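## Task

Put the cartridge into the sealant gun so that its front end sits almost fully inside the cup of the gun's front ring, with the nozzle sticking out through that ring. The plunger rod starts out pulled back and may stay that way. The loaded gun must end up resting on the table itself, not leaning on any other object. Then declare that you have finished.

## Robot and tools

ROBOT. Two seven-joint arms, left_arm and right_arm. Each ends in a two-finger gripper whose fingers cannot fold. Base poses in the scene frame: left_arm (-0.056, +0.438, 0) m, quat_wxyz (+1.000, 0, 0, -0.015); right_arm (+0.053, -0.437, 0) m, quat_wxyz (+1.000, 0, 0, -0.019). A camera stand sits behind the arms. Loose objects may occasionally get nudged by something outside the robot.

FRAMES. Scene frame: origin at table-top height, halfway between the nominal bases; +x points out over the table, +z up, left_arm on the +y side. Arm names do not match the sides of the images. Reported hand positions, orientations and velocities are in the scene frame and may be a few cm off, worse at long reach. Gripper frame: fingers point along +z and open and close along y. end_effector_position is the middle of the closed pads, which are 66 mm long. The fingertips reach about 33 mm past that point when the gap is 40 mm or less, and only 9 mm past it when fully open.

execute_actions(actions, cameras). actions is a list of actions. Each action is a list of up to 15 rows, one row per 1/30 s step; if fewer rows are given, the last one is held until step 15. Every row has 20 numbers in [-1, 1] covering both arms, even if only one moves: left dx, dy, dz, rx, ry, rz, gripper position, force_limit, speed, activate, then the same ten for the right arm. The six pose numbers are an offset, not a pose. They count from that arm's Hand target at the start of the action, along the Hand target's own axes. Every row of an action counts from that same start, but each new action or call starts from the updated Hand target, so repeating an offset keeps moving the arm. Scale: 1.0 = 0.6 m or 180 degrees. rx, ry, rz form one rotation vector. Six zeros mean no new pose request. The gripper numbers are absolute commands in every row, so always resend the values you want. position: +1 fully open (140 mm), about -0.8 pads touching, -1 close until blocked. force_limit: grip strength, from roughly 14 N at -1 to 58 N at +1 on narrow parts when closing at speed -1; faster closes grip much harder. speed: finger speed, about 30 mm/s at -1 up to 250 at +1. Both start at +1. activate stays 0; send 1 once only when fault shows 7 or 13 (or a result asks), with nothing pressing on the fingers, because it closes, reopens and releases. Images come back only for an empty actions list or when cameras names them (a list of names, or ["all"]).

move(target, speed, blend, stop_force, zero, blocking, cameras). target is one 20-number row laid out as above, or a list of up to 15 rows. All offsets in every row count from the Hand targets at the move's start, not from the previous row. Grippers follow straight paths without avoiding anything, and lag or overshoot more when fast. speed: top path speed in m/s, 0.002 to 2, default 0.25, one number or one per target. blend: corner rounding in m for a list, 0 means stop at each target. stop_force: 20 to 40 N, one value for both arms; an arm's path ends when it feels that much push against its motion, measured from its last zero, and then it keeps pressing. Aim a few cm past the contact and go slowly. Do not rely on it while a gripper rotates, omit it when backing off a contact, and with it all rows must share the same finger numbers. zero (only with stop_force): true re-zeros moving arms first; false lets pushes add up. blocking=false returns after about 0.5 s while the move continues; not allowed with stop_force. The result adds a move: line such as done, off_target, moving, held or fault, plus limits acting (paced = pose clipped, held = steps withheld).

wait(seconds 0 to 3600, cameras): lets time pass, sends nothing. stop(cameras): brakes a running move. zoom_image(camera, region [x0, y0, x1, y1] in pixels, at most 504 by 504) enlarges part of the newest image of one of cam_head_left, cam_head_right, cam_high, cam_low, cam_left_wrist, cam_right_wrist (all 896x504). clear_fault(arm): clears a reported torque or force fault on left_arm or right_arm. finished_scene(scene): give the current scene number to end it; cannot be undone.

CONTROL. Each step the commanded pose is clipped to within 70 mm and 16 degrees of the measured pose, so one action may fall short. Hand target in a result is the last commanded (clipped) pose and is the base for the next offsets. Grippers often rest short of it; send the remaining distance as an offset. To release a push, command the target back beyond the gripper.

RESULTS. object_status: 0 moving, 1 blocked while opening, 2 blocked while closing (a grip), 3 reached the command or pads met. Check for 2 after closing. To tighten, raise force_limit and change position slightly (-1 to -0.98); to loosen, open and reclose slowly. position_measured is in counts: 3 open, about 75 = 100 mm, 139 = 60 mm, 200 = 20 mm, 230 pads touching. Gripper fault 0 is normal; 7 or 13 need activate 1. Also reported: joint torques, external joint torques, flange force along gripper axes (includes held weight and error), joint velocities (within noise = still), Tool commands, MOTOR HOT.

AVOID. Contact force on an arm, including held weight, of 40 N causes a force fault; contact torque at a joint limit (waist, shoulder 35, upper arm roll 32, elbow 30, forearm roll, wrist pitch, wrist roll 12 N m) causes a torque fault; exceeding joint ranges or speed limits does too. Joint ranges (rad): waist -2.901 to 2.901, shoulder -1.836 to 1.836, upper arm roll -2.901 to 2.901, elbow -3.077 to -0.117 (straight at -0.467), forearm roll -2.876 to 2.876, wrist pitch 0.440 to 4.622, wrist roll -3.051 to 3.051. Large wrist turns can swing the elbow. Keep grippers and wrist cameras apart; contact between arms can fail the task. Never let anything drop or leave the table, do not release moving parts, do not slam or push hard, avoid tight grips on parts still resting on something, and avoid holding loads stretched out long, which overheats motors.

Each tool is called as name([rows], argument=value, ...), one row to a line, values as JSON.

## Session

execute_actions(actions=[])

Scene clock: 0.00 s.
left_arm: end_effector_position=(+0.0077, +0.0884, +0.1256) position_measured=3 object_status=3 fault=0 end_effector_quat_wxyz=(+0.678, -0.252, -0.687, -0.070) | right_arm: end_effector_position=(+0.6447, -0.5107, +0.2886) position_measured=3 object_status=3 fault=0 end_effector_quat_wxyz=(+0.141, +0.743, -0.652, -0.050)
Joint positions: left_arm=[-0.872 0.816 -0.015 -1.682 -0.525 1.075 1.502] | right_arm=[0.016 0.393 -0.022 -1.335 -0.148 1.471 -0.171]
Joint velocities: within noise
Joint torques (N m): no reading
External joint torques (N m): no reading
Flange force (N): no reading
Hand target: left_arm +0.0077, +0.0884, +0.1256; +0.678, -0.252, -0.687, -0.070 | right_arm +0.6447, -0.5107, +0.2886; +0.141, +0.743, -0.652, -0.050
Tool commands: left_gripper/position=+1.0 left_gripper/force_limit=+1.0 left_gripper/speed=+1.0 left_gripper/activate=+0.0 right_gripper/position=+1.0 right_gripper/force_limit=+1.0 right_gripper/speed=+1.0 right_gripper/activate=+0.0

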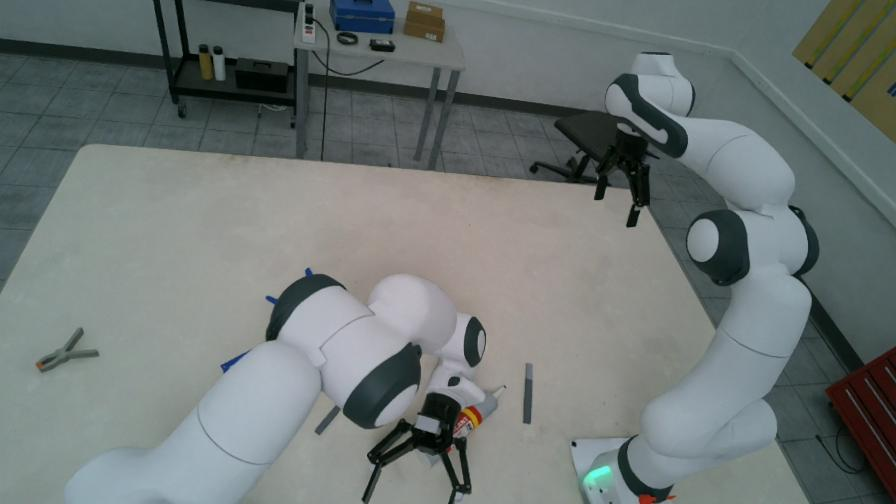

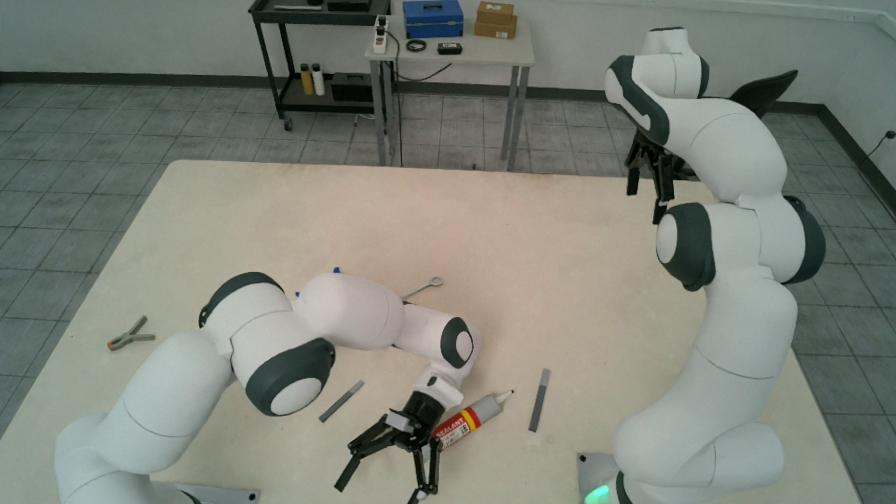

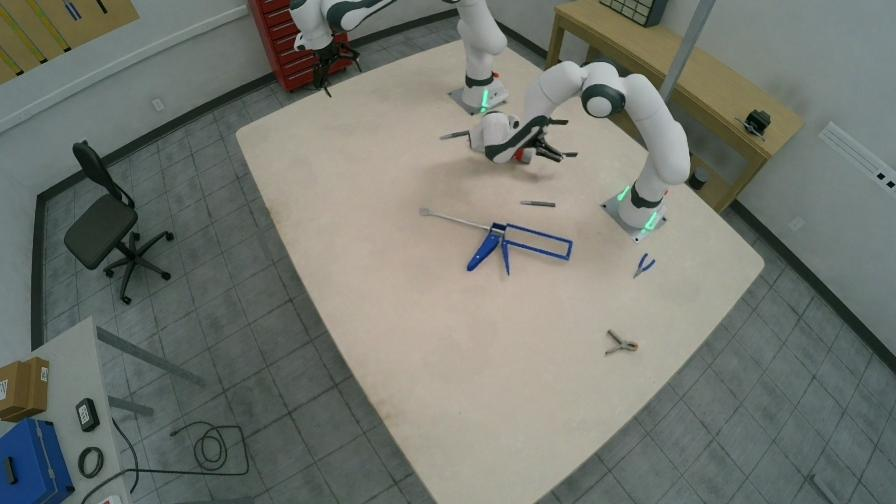

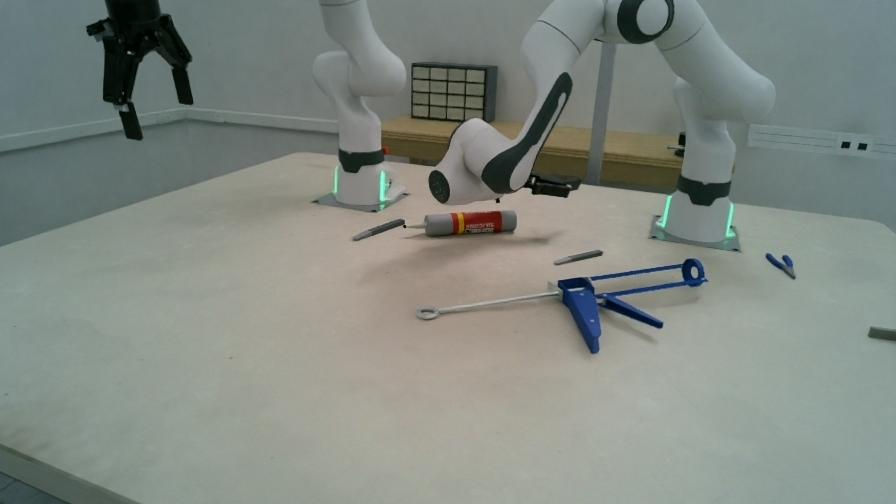

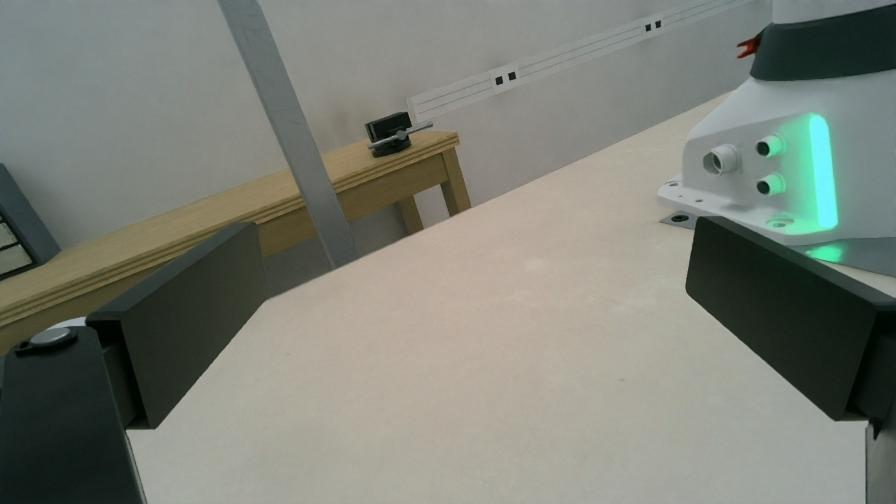

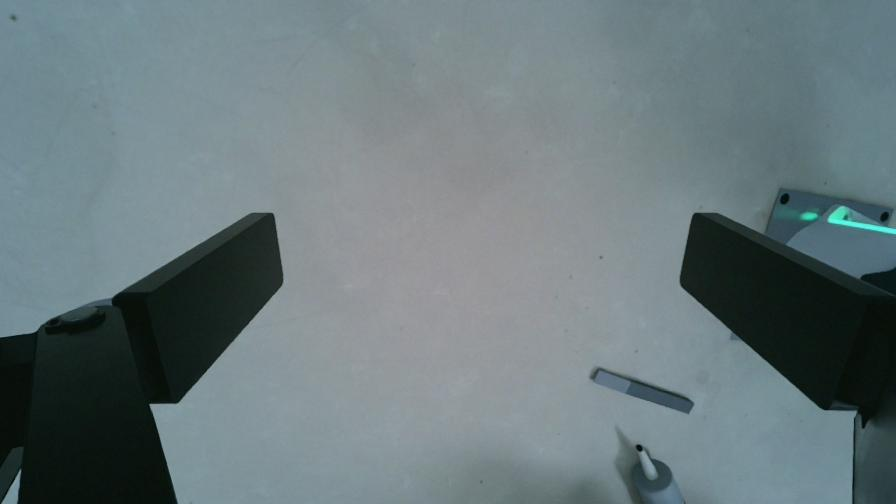

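zoom_image(camera="cam_high", region=[400, 80, 680, 300])

zoom_image(camera="cam_low", region=[340, 180, 740, 380])

Scaled by 1.800.

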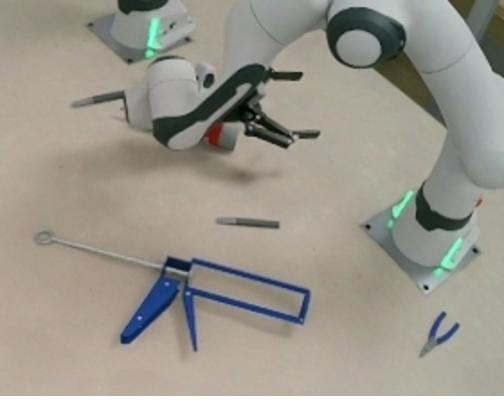

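Scaled by 1.260.

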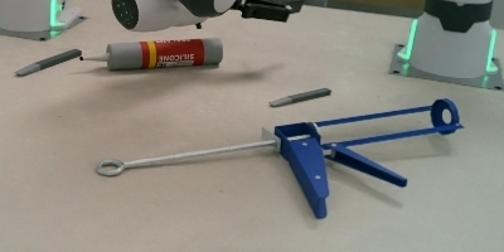

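move([
  [0.35,0.05,-0.2,0,0,0,1,0,0,0, 0,0,0,0,0,0,1,0,0,0],
  [0.587,0.207,-0.318,-0.1175,-0.463,0,1,0,0,0, 0,0,0,0,0,0,1,0,0,0],
], blend=0.05, cameras=["all"])

Scene clock: 6.87 s.
left_arm: end_effector_position=(+0.2480, +0.1997, +0.4493) position_measured=3 object_status=3 fault=0 end_effector_quat_wxyz=(-0.002, +0.343, +0.939, +0.000) | right_arm: end_effector_position=(+0.6447, -0.5107, +0.2886) position_measured=3 object_status=3 fault=0 end_effector_quat_wxyz=(+0.141, +0.743, -0.652, -0.050)
Joint positions: left_arm=[-0.702 -0.49 0.048 -1.968 0.021 1.476 1.582] | right_arm=[0.016 0.393 -0.022 -1.335 -0.148 1.471 -0.171]
Joint velocities: left_arm=[0 0 0.001 0 0.001 0.005 0.002] | right_arm=[within noise]
Joint torques (N m): left_arm=[-0.2 -14.93 -0.78 23.18 1.2 2.76 0.24] | right_arm=[0.45 -46.23 0.45 24.13 0.4 1.83 0.08]
External joint torques (N m): left_arm=[-0.2 -1.1 0.39 -0.19 0.38 0.31 0.24] | right_arm=[0.31 -1.55 0.41 0.06 0.08 -0.01 0.05]
Flange force (N): left_arm=[3.5 1.1 2.5] | right_arm=[-1.7 5.4 1.5]
Hand target: left_arm +0.2496, +0.2002, +0.4495; +0.001, +0.344, +0.939, +0.001 | right_arm +0.6447, -0.5107, +0.2886; +0.141, +0.743, -0.652, -0.050
Off the commanded pose: left_arm 0.002 m, 0 deg | right_arm 0.000 m, 0 deg.
move: done; blend cut to 0 m at target 1

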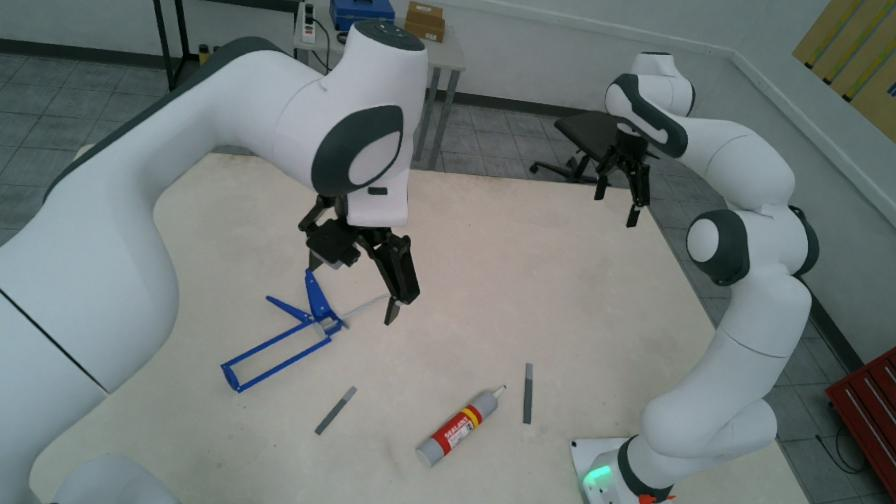

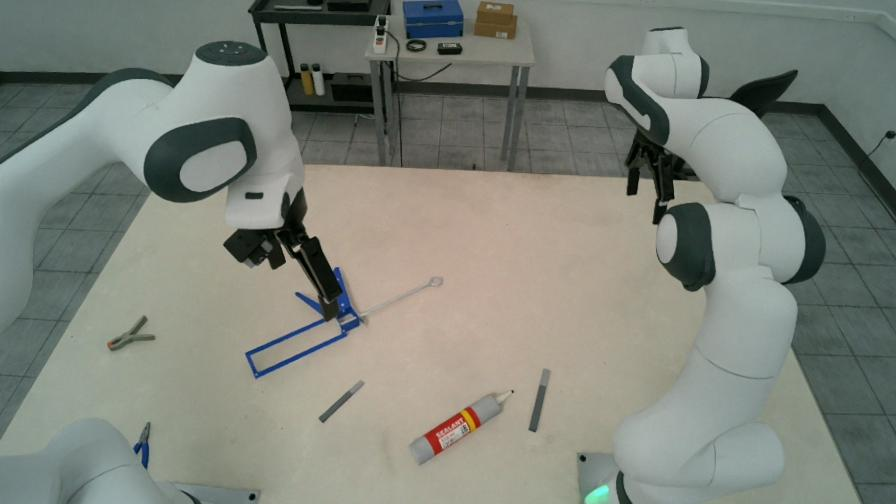

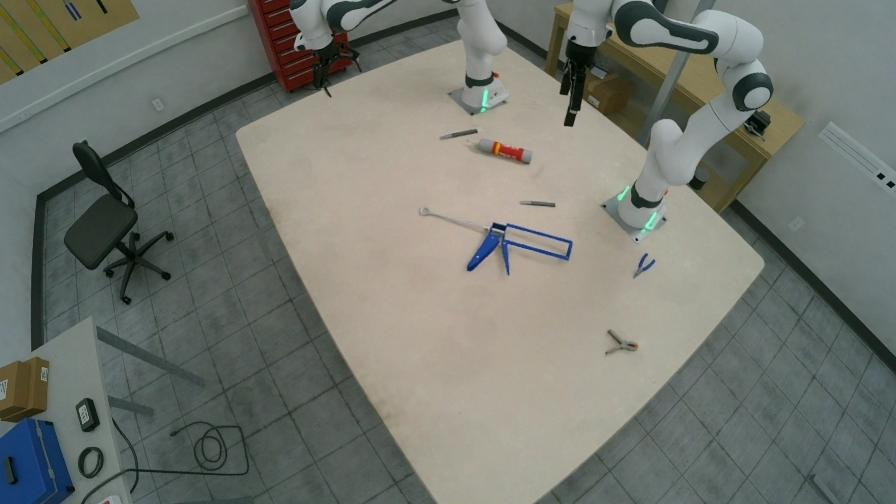

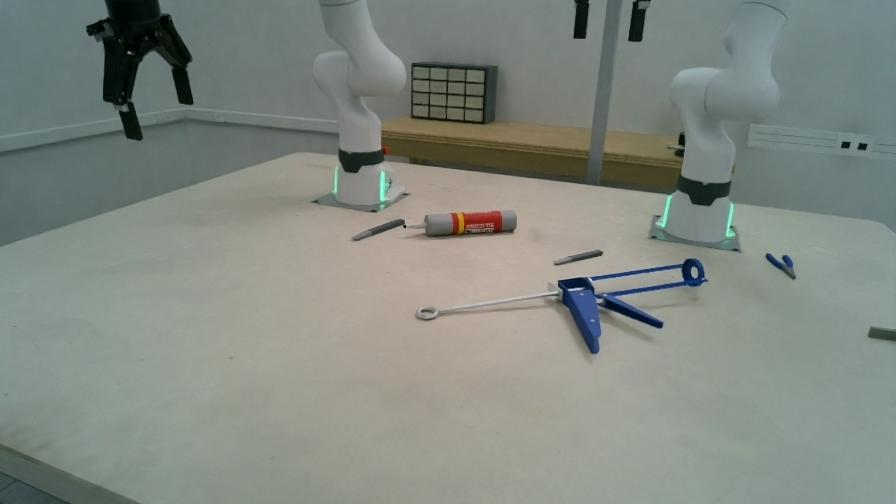

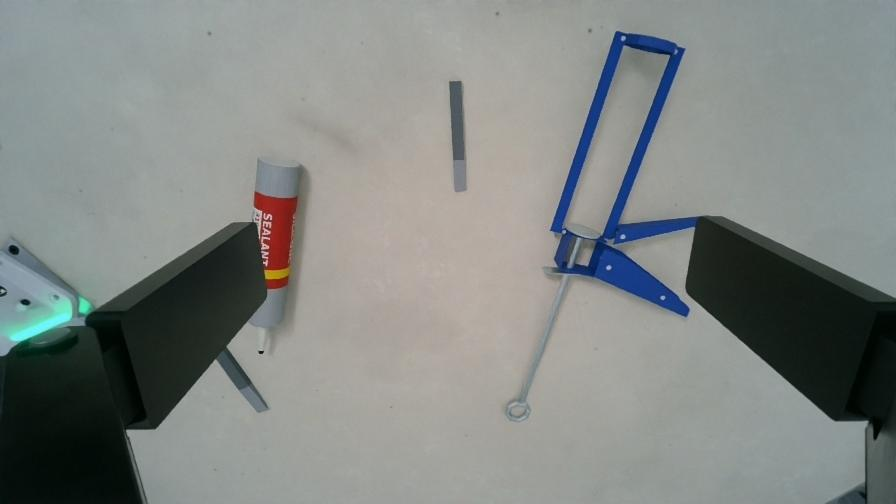

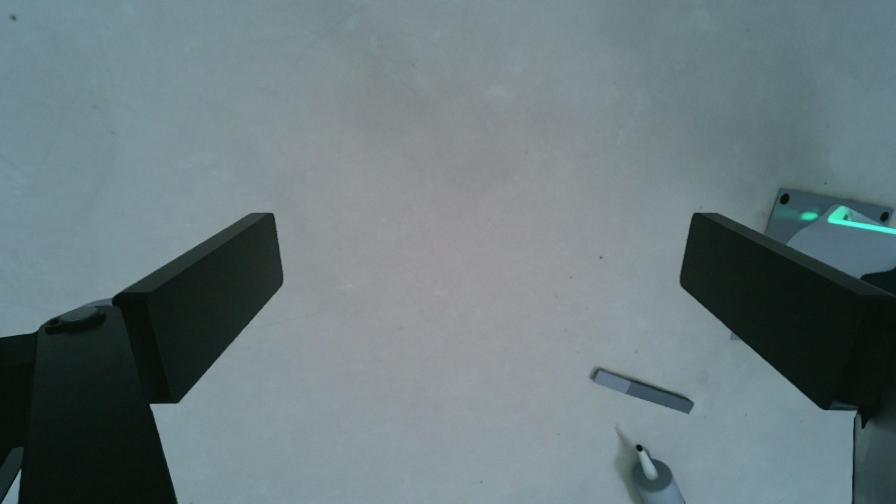

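zoom_image(camera="cam_left_wrist", region=[490, 10, 720, 250])

zoom_image(camera="cam_left_wrist", region=[490, 200, 720, 440])

zoom_image(camera="cam_low", region=[520, 230, 740, 370])

zoom_image(camera="cam_left_wrist", region=[200, 130, 360, 370])

zoom_image(camera="cam_head_right", region=[230, 260, 470, 400])

Scaled by 2.100.

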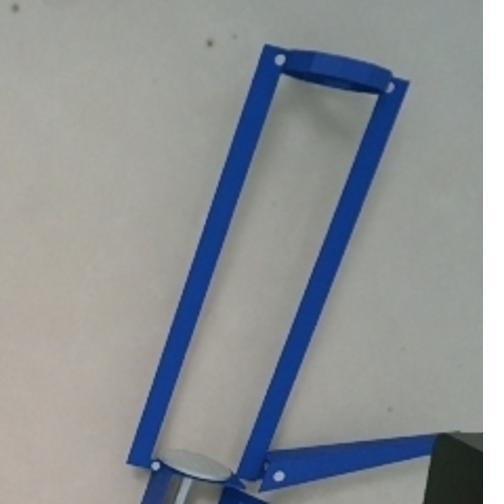

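Scaled by 2.100.

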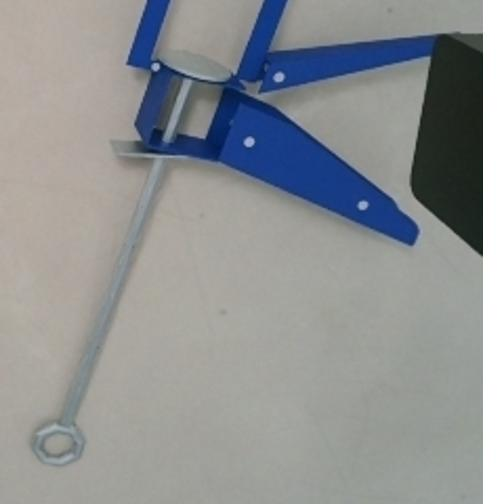

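Scaled by 2.291.

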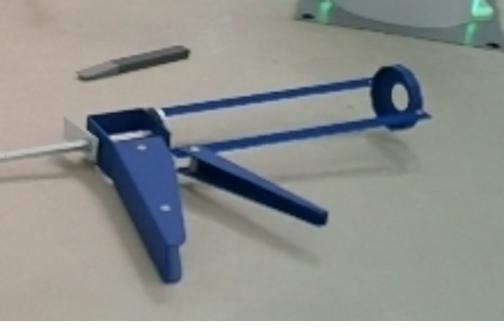

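Scaled by 2.100.

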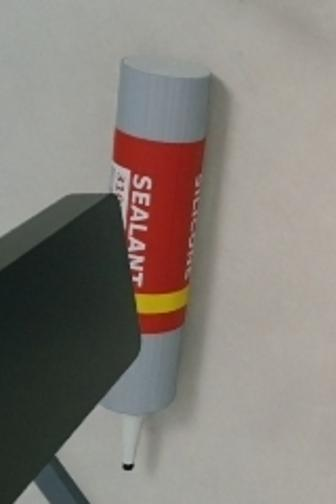

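Scaled by 2.100.

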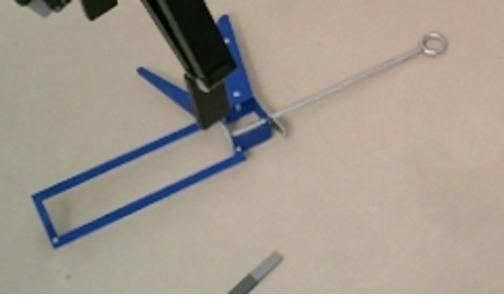

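move([
  [0,0,0,0,0,0,1,0,0,0, -0.294,0.434,-0.189,0.095,0.056,-0.576,1,0,0,0],
  [0.069,0.16,0.083,0,0,0.111,1,0,0,0, -0.773,0.764,-0.062,-0.0145,-0.128,0.822,1,0,0,0],
], blend=0.05, speed=0.45, cameras=["all"])

Scene clock: 14.77 s.
left_arm: end_effector_position=(+0.2791, +0.3000, +0.3996) position_measured=3 object_status=3 fault=0 end_effector_quat_wxyz=(-0.001, +0.499, +0.866, -0.001) | right_arm: end_effector_position=(+0.1476, -0.1005, +0.3989) position_measured=3 object_status=3 fault=0 end_effector_quat_wxyz=(-0.002, +0.441, +0.898, -0.002)
Joint positions: left_arm=[-0.85 -0.647 0.337 -2.176 0.199 1.554 2.011] | right_arm=[1.559 -0.648 -0.155 -2.209 -0.089 1.563 -2.403]
Joint velocities: left_arm=[0 0.001 -0.001 -0.001 0.002 0 0.004] | right_arm=[0 0.001 0 0.001 -0.001 -0.001 -0.008]
Joint torques (N m): left_arm=[-0.66 -8.85 -6.1 23.28 1.26 2.72 0.22] | right_arm=[0.85 -9.39 2.12 24.44 0.58 2.73 -0.17]
External joint torques (N m): left_arm=[-0.64 -1.51 0.67 -0.17 0.4 0.27 0.22] | right_arm=[0.85 -0.2 -0.1 0.39 -0.37 0.13 -0.17]
Flange force (N): left_arm=[4.1 -0.7 2.3] | right_arm=[0.1 0.6 -0.8]
Hand target: left_arm +0.2801, +0.3002, +0.3998; +0.000, +0.502, +0.865, +0.001 | right_arm +0.1493, -0.0997, +0.3996; +0.000, +0.438, +0.899, +0.000
Off the commanded pose: left_arm 0.001 m, 0 deg | right_arm 0.002 m, 1 deg.
move: done; limits=paced

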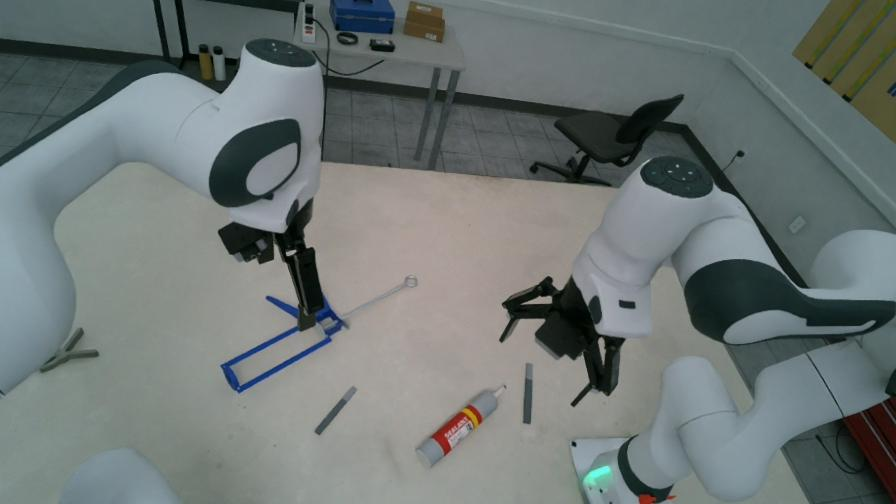

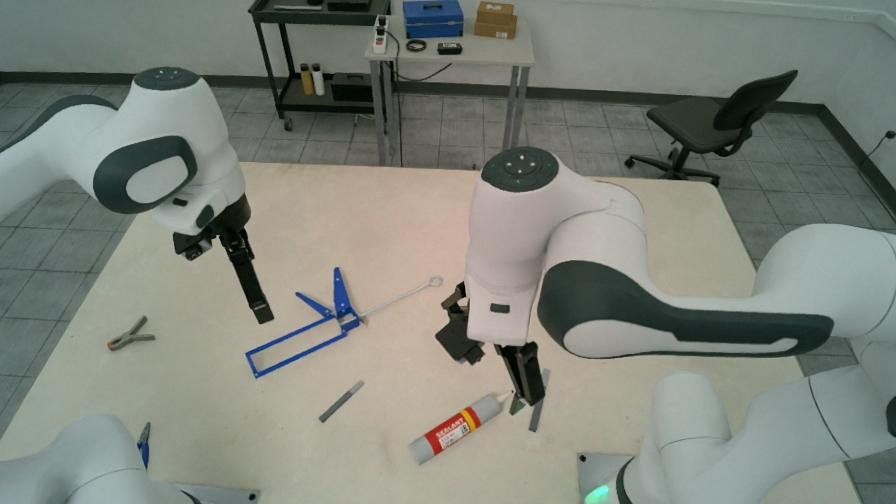

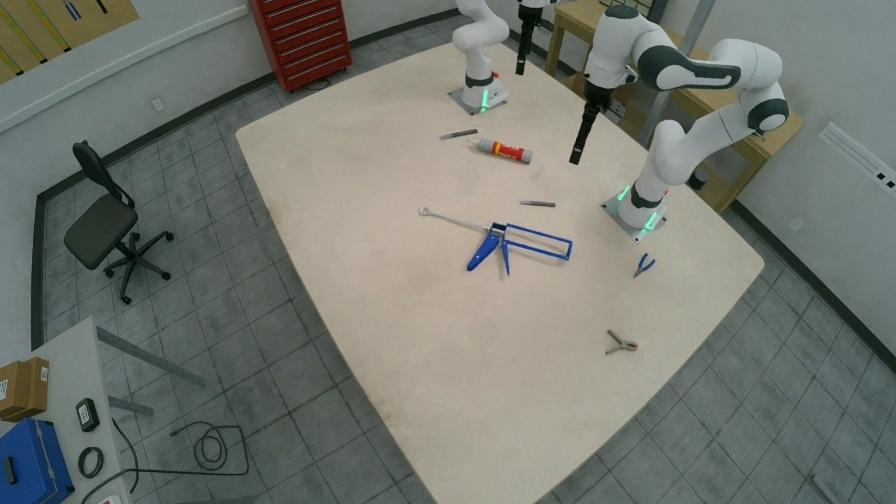

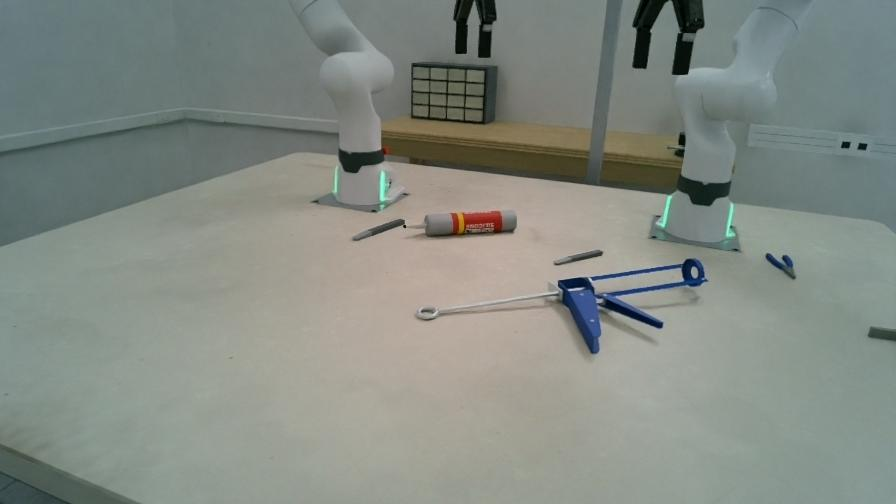

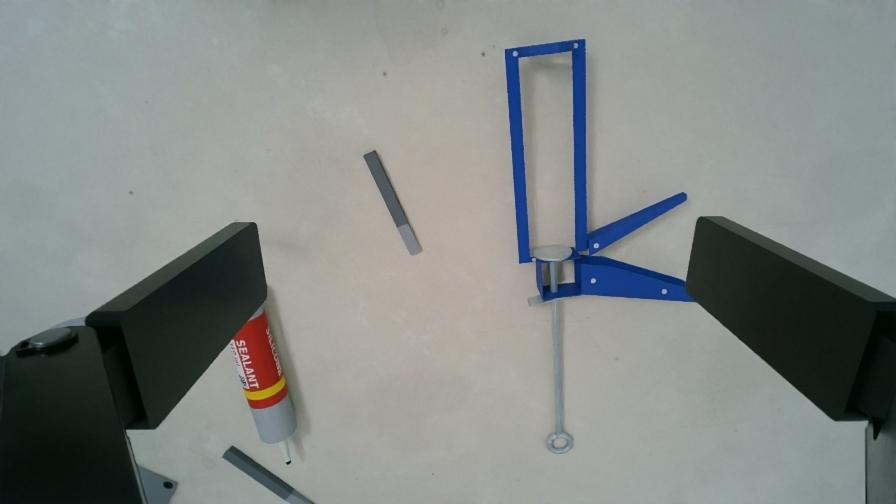

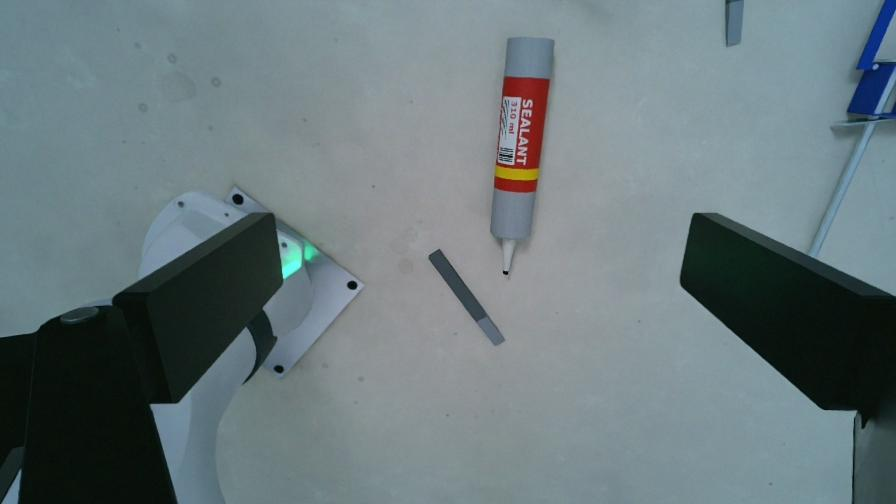

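move(target=[0.2825,0.157,0.333,0,0,-0.033,1,0,0,0, 0.062,0.129,0.333,0,0,0.011,1,0,0,0], cameras=["cam_left_wrist","cam_right_wrist","cam_low"])

zoom_image(camera="cam_left_wrist", region=[300, 30, 650, 380])

Scene clock: 17.53 s.
left_arm: end_effector_position=(+0.2769, +0.4944, +0.1999) position_measured=3 object_status=3 fault=0 end_effector_quat_wxyz=(-0.001, +0.453, +0.892, -0.001) | right_arm: end_effector_position=(+0.1879, -0.0241, +0.1999) position_measured=3 object_status=3 fault=0 end_effector_quat_wxyz=(+0.002, +0.455, +0.891, -0.001)
Joint positions: left_arm=[-0.629 -0.881 0.754 -2.693 0.592 1.903 2.17] | right_arm=[1.568 -0.329 -0.261 -2.464 -0.103 2.142 -2.43]
Joint velocities: left_arm=[-0.001 0.001 0 0.001 0.002 0.001 0.007] | right_arm=[0 0.001 0.001 -0.001 0.001 0.004 -0.002]
Joint torques (N m): left_arm=[-0.75 -0.08 -12.59 21.15 1.26 2.74 0.23] | right_arm=[0.86 -19.48 1.93 24.39 1.19 2.8 -0.11]
External joint torques (N m): left_arm=[-0.75 -1.43 0.62 0.09 0.43 0.28 0.23] | right_arm=[0.9 -0.02 0 0.62 0.4 0.21 -0.11]
Flange force (N): left_arm=[2.1 -0.5 0.7] | right_arm=[2.2 1.6 -0.4]
Hand target: left_arm +0.2781, +0.4942, +0.2001; +0.001, +0.456, +0.890, +0.001 | right_arm +0.1872, -0.0226, +0.1998; +0.000, +0.453, +0.891, +0.000
Off the commanded pose: left_arm 0.001 m, 1 deg | right_arm 0.002 m, 0 deg.
move: done
Images, in order (width x height): cam_low 896x504, cam_left_wrist 896x504, cam_right_wrist 896x504.

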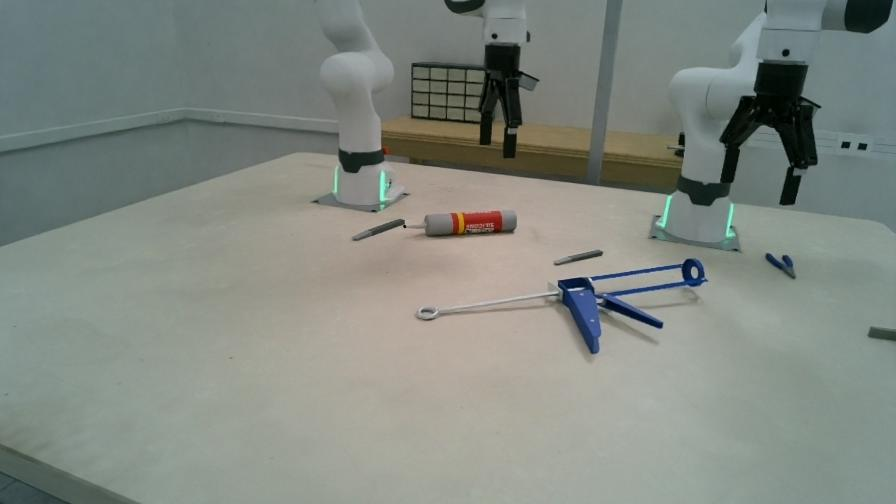

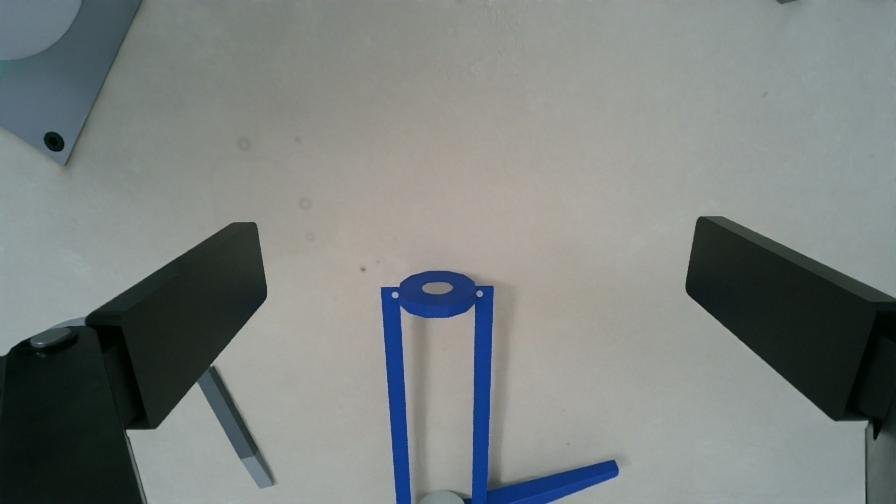

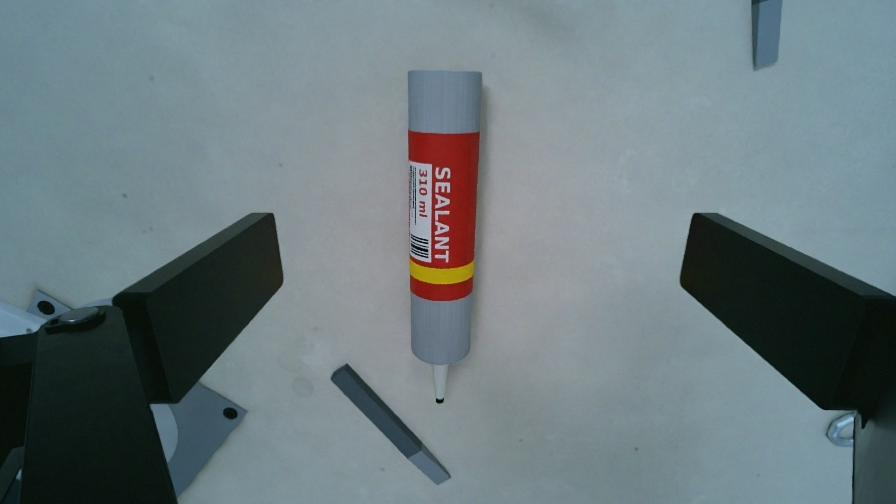

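Scaled by 1.440.

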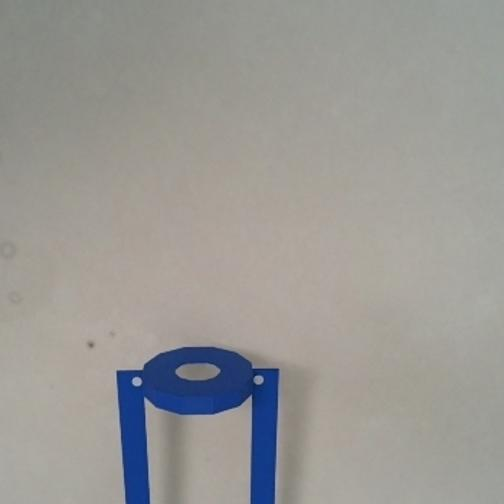

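move(target=[-0.583,-0.015,-0.083,0,0,0,1,0,0,0, 0,-0.005,0.208,0,0,0,1,0,0,0], cameras=["cam_left_wrist","cam_right_wrist","cam_low"])

zoom_image(camera="cam_left_wrist", region=[330, 0, 680, 230])

zoom_image(camera="cam_low", region=[400, 130, 560, 250])

Scene clock: 22.17 s.
left_arm: end_effector_position=(+0.4757, +0.2049, +0.2507) position_measured=3 object_status=3 fault=0 end_effector_quat_wxyz=(+0.002, +0.455, +0.891, +0.002) | right_arm: end_effector_position=(+0.1852, -0.0247, +0.0757) position_measured=3 object_status=3 fault=0 end_effector_quat_wxyz=(+0.001, +0.454, +0.891, +0.000)
Joint positions: left_arm=[-1.144 0.1 0.786 -1.898 -0.074 1.974 2.152] | right_arm=[1.593 -0.102 -0.299 -2.608 -0.054 2.509 -2.469]
Joint velocities: left_arm=[0.001 0.001 0 0 0 -0.001 0.006] | right_arm=[within noise]
Joint torques (N m): left_arm=[0.36 -25.56 2.08 25.33 0.33 2.26 0.21] | right_arm=[0.81 -23.82 0.81 20.41 1.09 2.72 -0.21]
External joint torques (N m): left_arm=[0.44 -0.1 -0.23 0.84 -0.49 -0.2 0.21] | right_arm=[0.83 -0.17 0.15 0.32 0.53 0.13 -0.21]
Flange force (N): left_arm=[-4.5 3.4 -1.6] | right_arm=[1.6 0.9 0.6]
Hand target: left_arm +0.4748, +0.2048, +0.2500; +0.001, +0.456, +0.890, +0.001 | right_arm +0.1847, -0.0243, +0.0750; +0.000, +0.453, +0.891, +0.000
Off the commanded pose: left_arm 0.001 m, 0 deg | right_arm 0.001 m, 0 deg.
move: done
Images, in order (width x height): cam_low 896x504, cam_left_wrist 896x504, cam_right_wrist 896x504.

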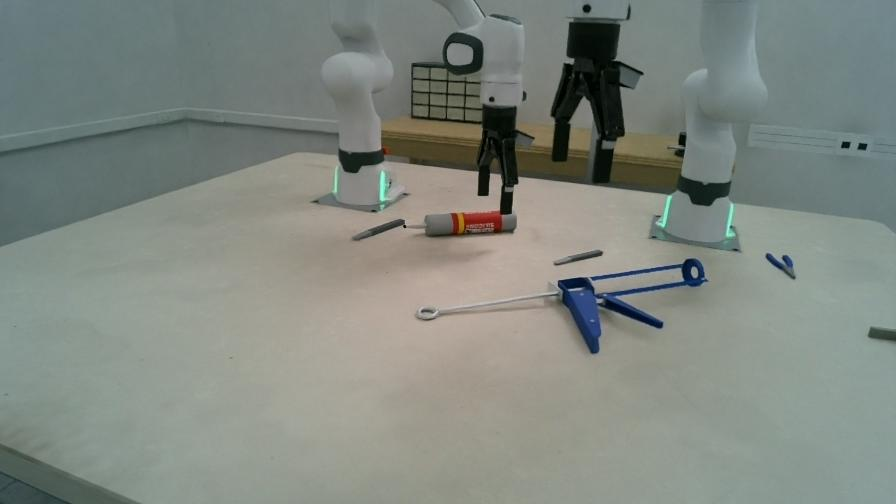

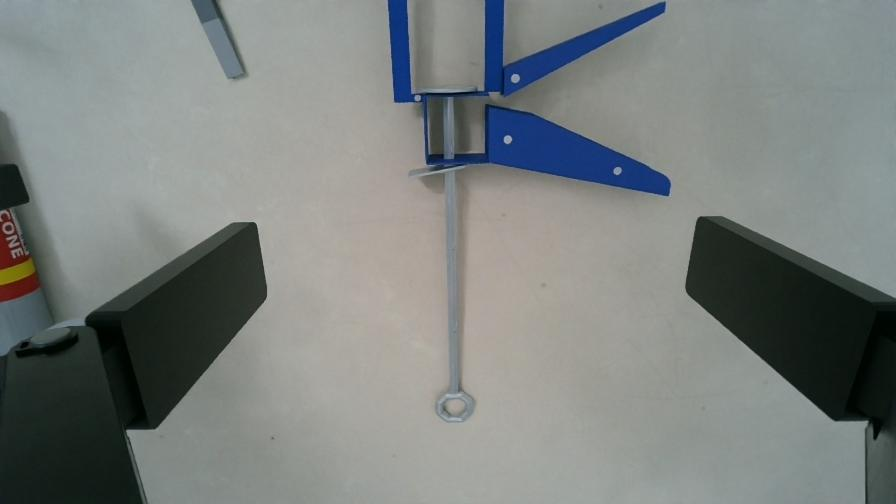

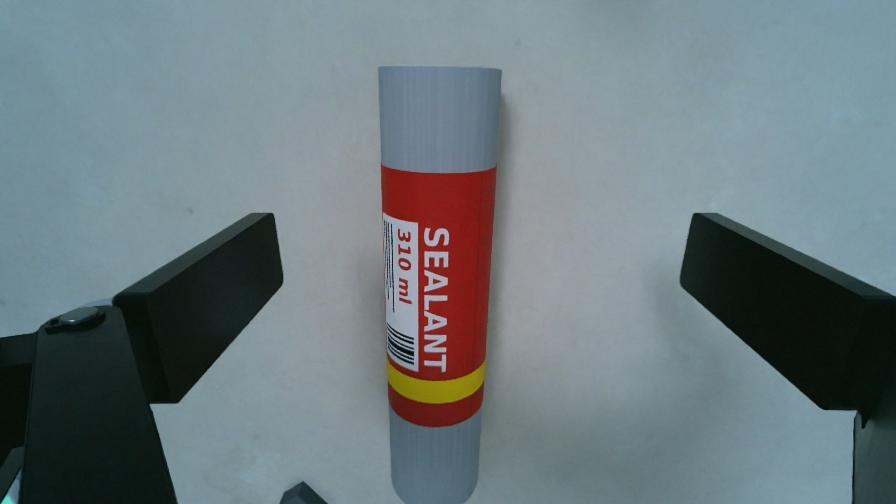

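Scaled by 1.440.

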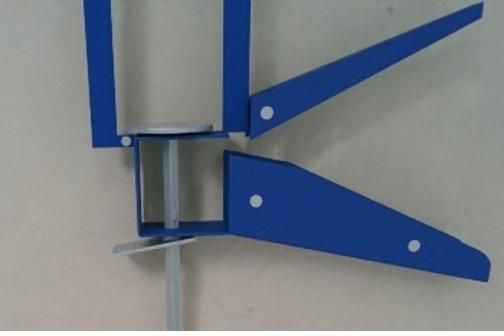

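Scaled by 3.150.

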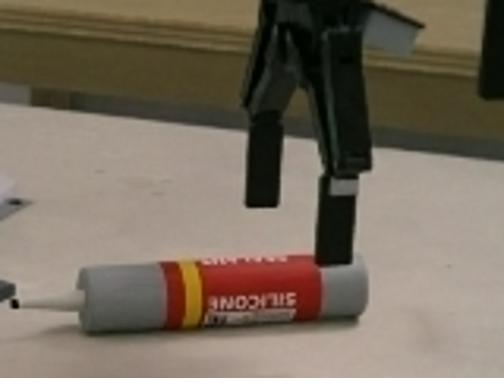

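move([
  [0,0,0,0,0,0,1,0,0,0, 0,-0.014,0.022,0,0,0,1,-1,-1,0],
  [0,0,0,0,0,0,1,0,0,0, 0,-0.014,0.022,0,0,0,-1,-0.6,-1,0],
], speed=0.1, cameras=["cam_right_wrist","cam_low"])

zoom_image(camera="cam_low", region=[400, 130, 560, 250])

Scene clock: 27.23 s.
left_arm: end_effector_position=(+0.4756, +0.2049, +0.2507) position_measured=3 object_status=3 fault=0 end_effector_quat_wxyz=(+0.002, +0.455, +0.890, +0.002) | right_arm: end_effector_position=(+0.1790, -0.0292, +0.0627) position_measured=169 object_status=0 fault=0 end_effector_quat_wxyz=(+0.001, +0.451, +0.892, +0.000)
Joint positions: left_arm=[-1.144 0.1 0.786 -1.898 -0.074 1.973 2.154] | right_arm=[1.6 -0.086 -0.296 -2.635 -0.048 2.553 -2.469]
Joint torques (N m): left_arm=[0.04 -25.63 2.39 25.34 0.32 2.27 0.18] | right_arm=[0.73 -23.43 1.23 18.86 1.01 2.66 0.15]
External joint torques (N m): left_arm=[0.08 0.04 0.04 0.67 -0.5 -0.22 0.18] | right_arm=[0.8 0.32 0.75 -0.77 0.48 0.04 0.15]
Flange force (N): left_arm=[-4.1 3.0 -1.3] | right_arm=[1.3 -2.0 1.9]
Hand target: left_arm +0.4747, +0.2048, +0.2500; +0.001, +0.456, +0.890, +0.001 | right_arm +0.1779, -0.0293, +0.0618; +0.000, +0.453, +0.891, +0.000
Off the commanded pose: left_arm 0.001 m, 0 deg | right_arm 0.001 m, 0 deg.
move: done
Images, in order (width x height): cam_low 896x504, cam_right_wrist 896x504.

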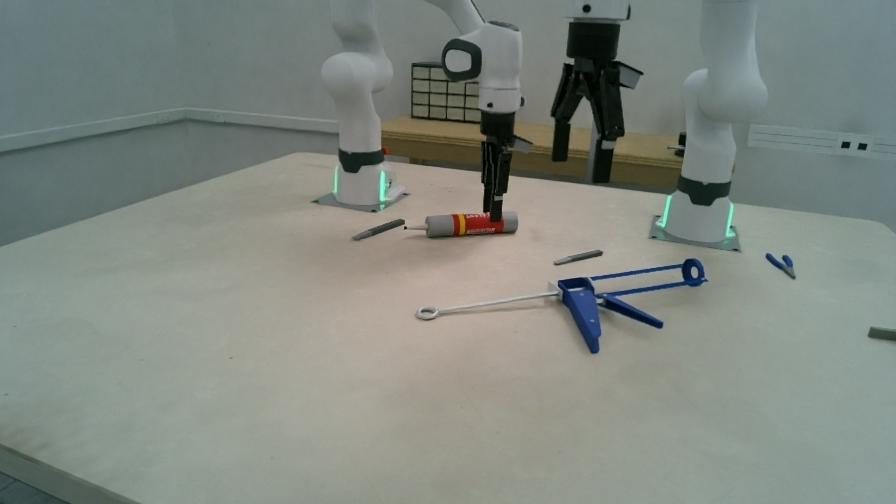

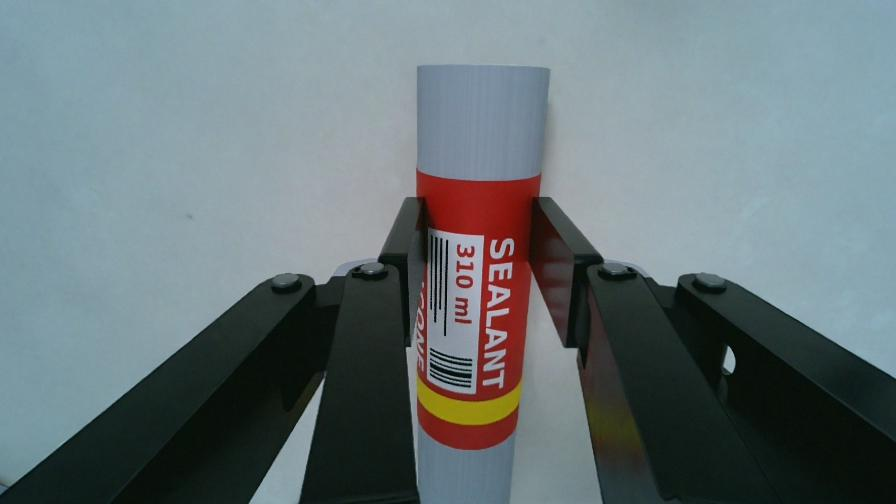

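Scaled by 3.150.

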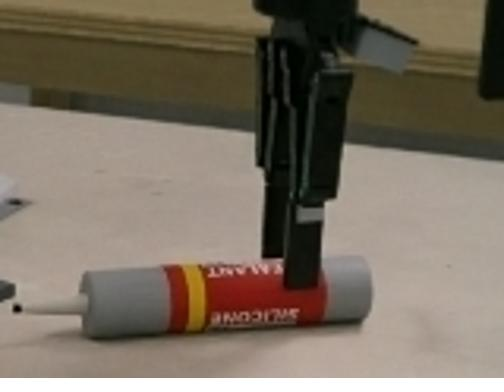

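wait(seconds=1, cameras=["cam_right_wrist","cam_low"])

zoom_image(camera="cam_low", region=[400, 130, 560, 250])

Scene clock: 32.20 s.
left_arm: end_effector_position=(+0.4756, +0.2049, +0.2507) position_measured=3 object_status=3 fault=0 end_effector_quat_wxyz=(+0.002, +0.455, +0.890, +0.002) | right_arm: end_effector_position=(+0.1790, -0.0292, +0.0627) position_measured=169 object_status=2 fault=0 end_effector_quat_wxyz=(+0.001, +0.451, +0.892, +0.000)
Joint positions: left_arm=[-1.144 0.1 0.786 -1.898 -0.074 1.973 2.154] | right_arm=[1.6 -0.086 -0.296 -2.635 -0.048 2.553 -2.469]
Joint torques (N m): left_arm=[0.11 -25.63 2.42 25.3 0.34 2.26 0.27] | right_arm=[0.76 -23.37 1.22 18.92 1.02 2.66 0.09]
External joint torques (N m): left_arm=[0.12 -0.03 0.05 0.68 -0.48 -0.22 0.27] | right_arm=[0.71 0.26 0.61 -0.58 0.5 0.06 0.09]
Flange force (N): left_arm=[-4.0 3.2 -1.3] | right_arm=[1.3 -1.4 1.7]
Hand target: left_arm +0.4747, +0.2048, +0.2500; +0.001, +0.456, +0.890, +0.001 | right_arm +0.1779, -0.0293, +0.0618; +0.000, +0.453, +0.891, +0.000
Tool commands: left_gripper/position=+1.0 left_gripper/force_limit=+0.0 left_gripper/speed=+0.0 left_gripper/activate=+0.0 right_gripper/position=-1.0 right_gripper/force_limit=-0.6 right_gripper/speed=-1.0 right_gripper/activate=+0.0
Off the commanded pose: left_arm 0.001 m, 0 deg | right_arm 0.001 m, 0 deg.
wait: 1.00 s; at rest from the start
Images, in order (width x height): cam_low 896x504, cam_right_wrist 896x504.

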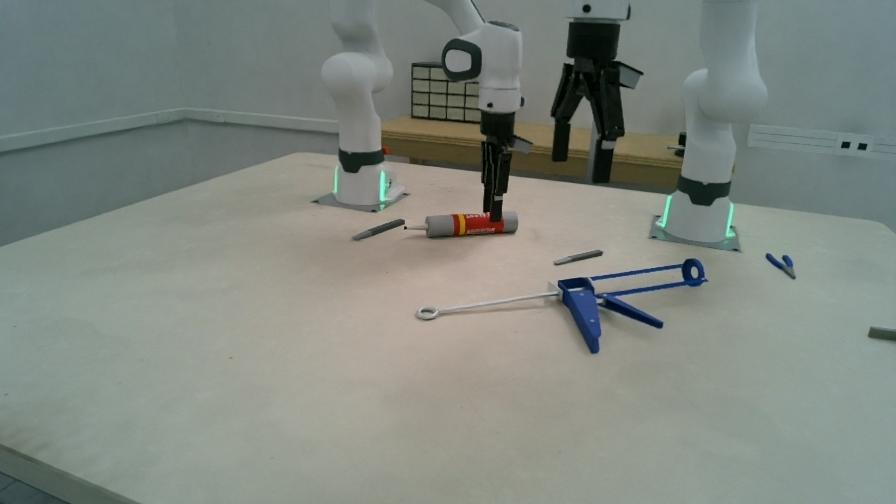

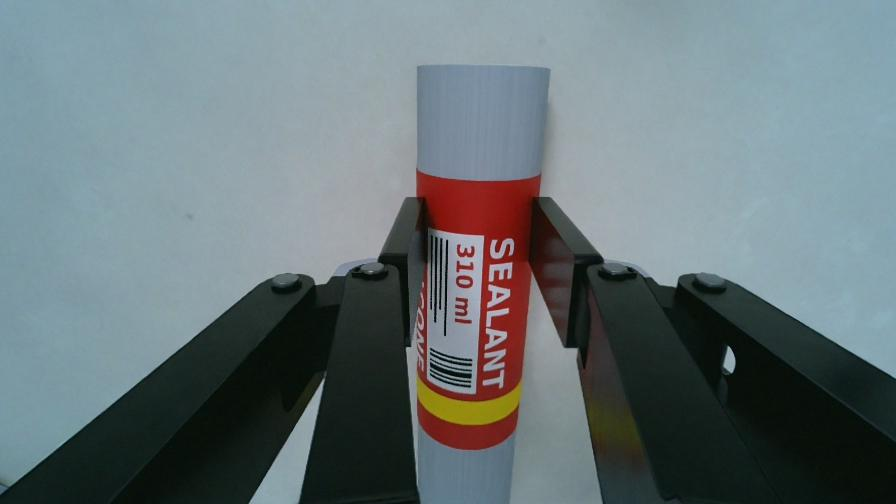

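Scaled by 3.150.

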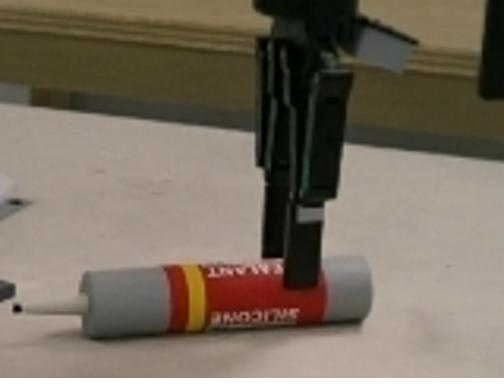

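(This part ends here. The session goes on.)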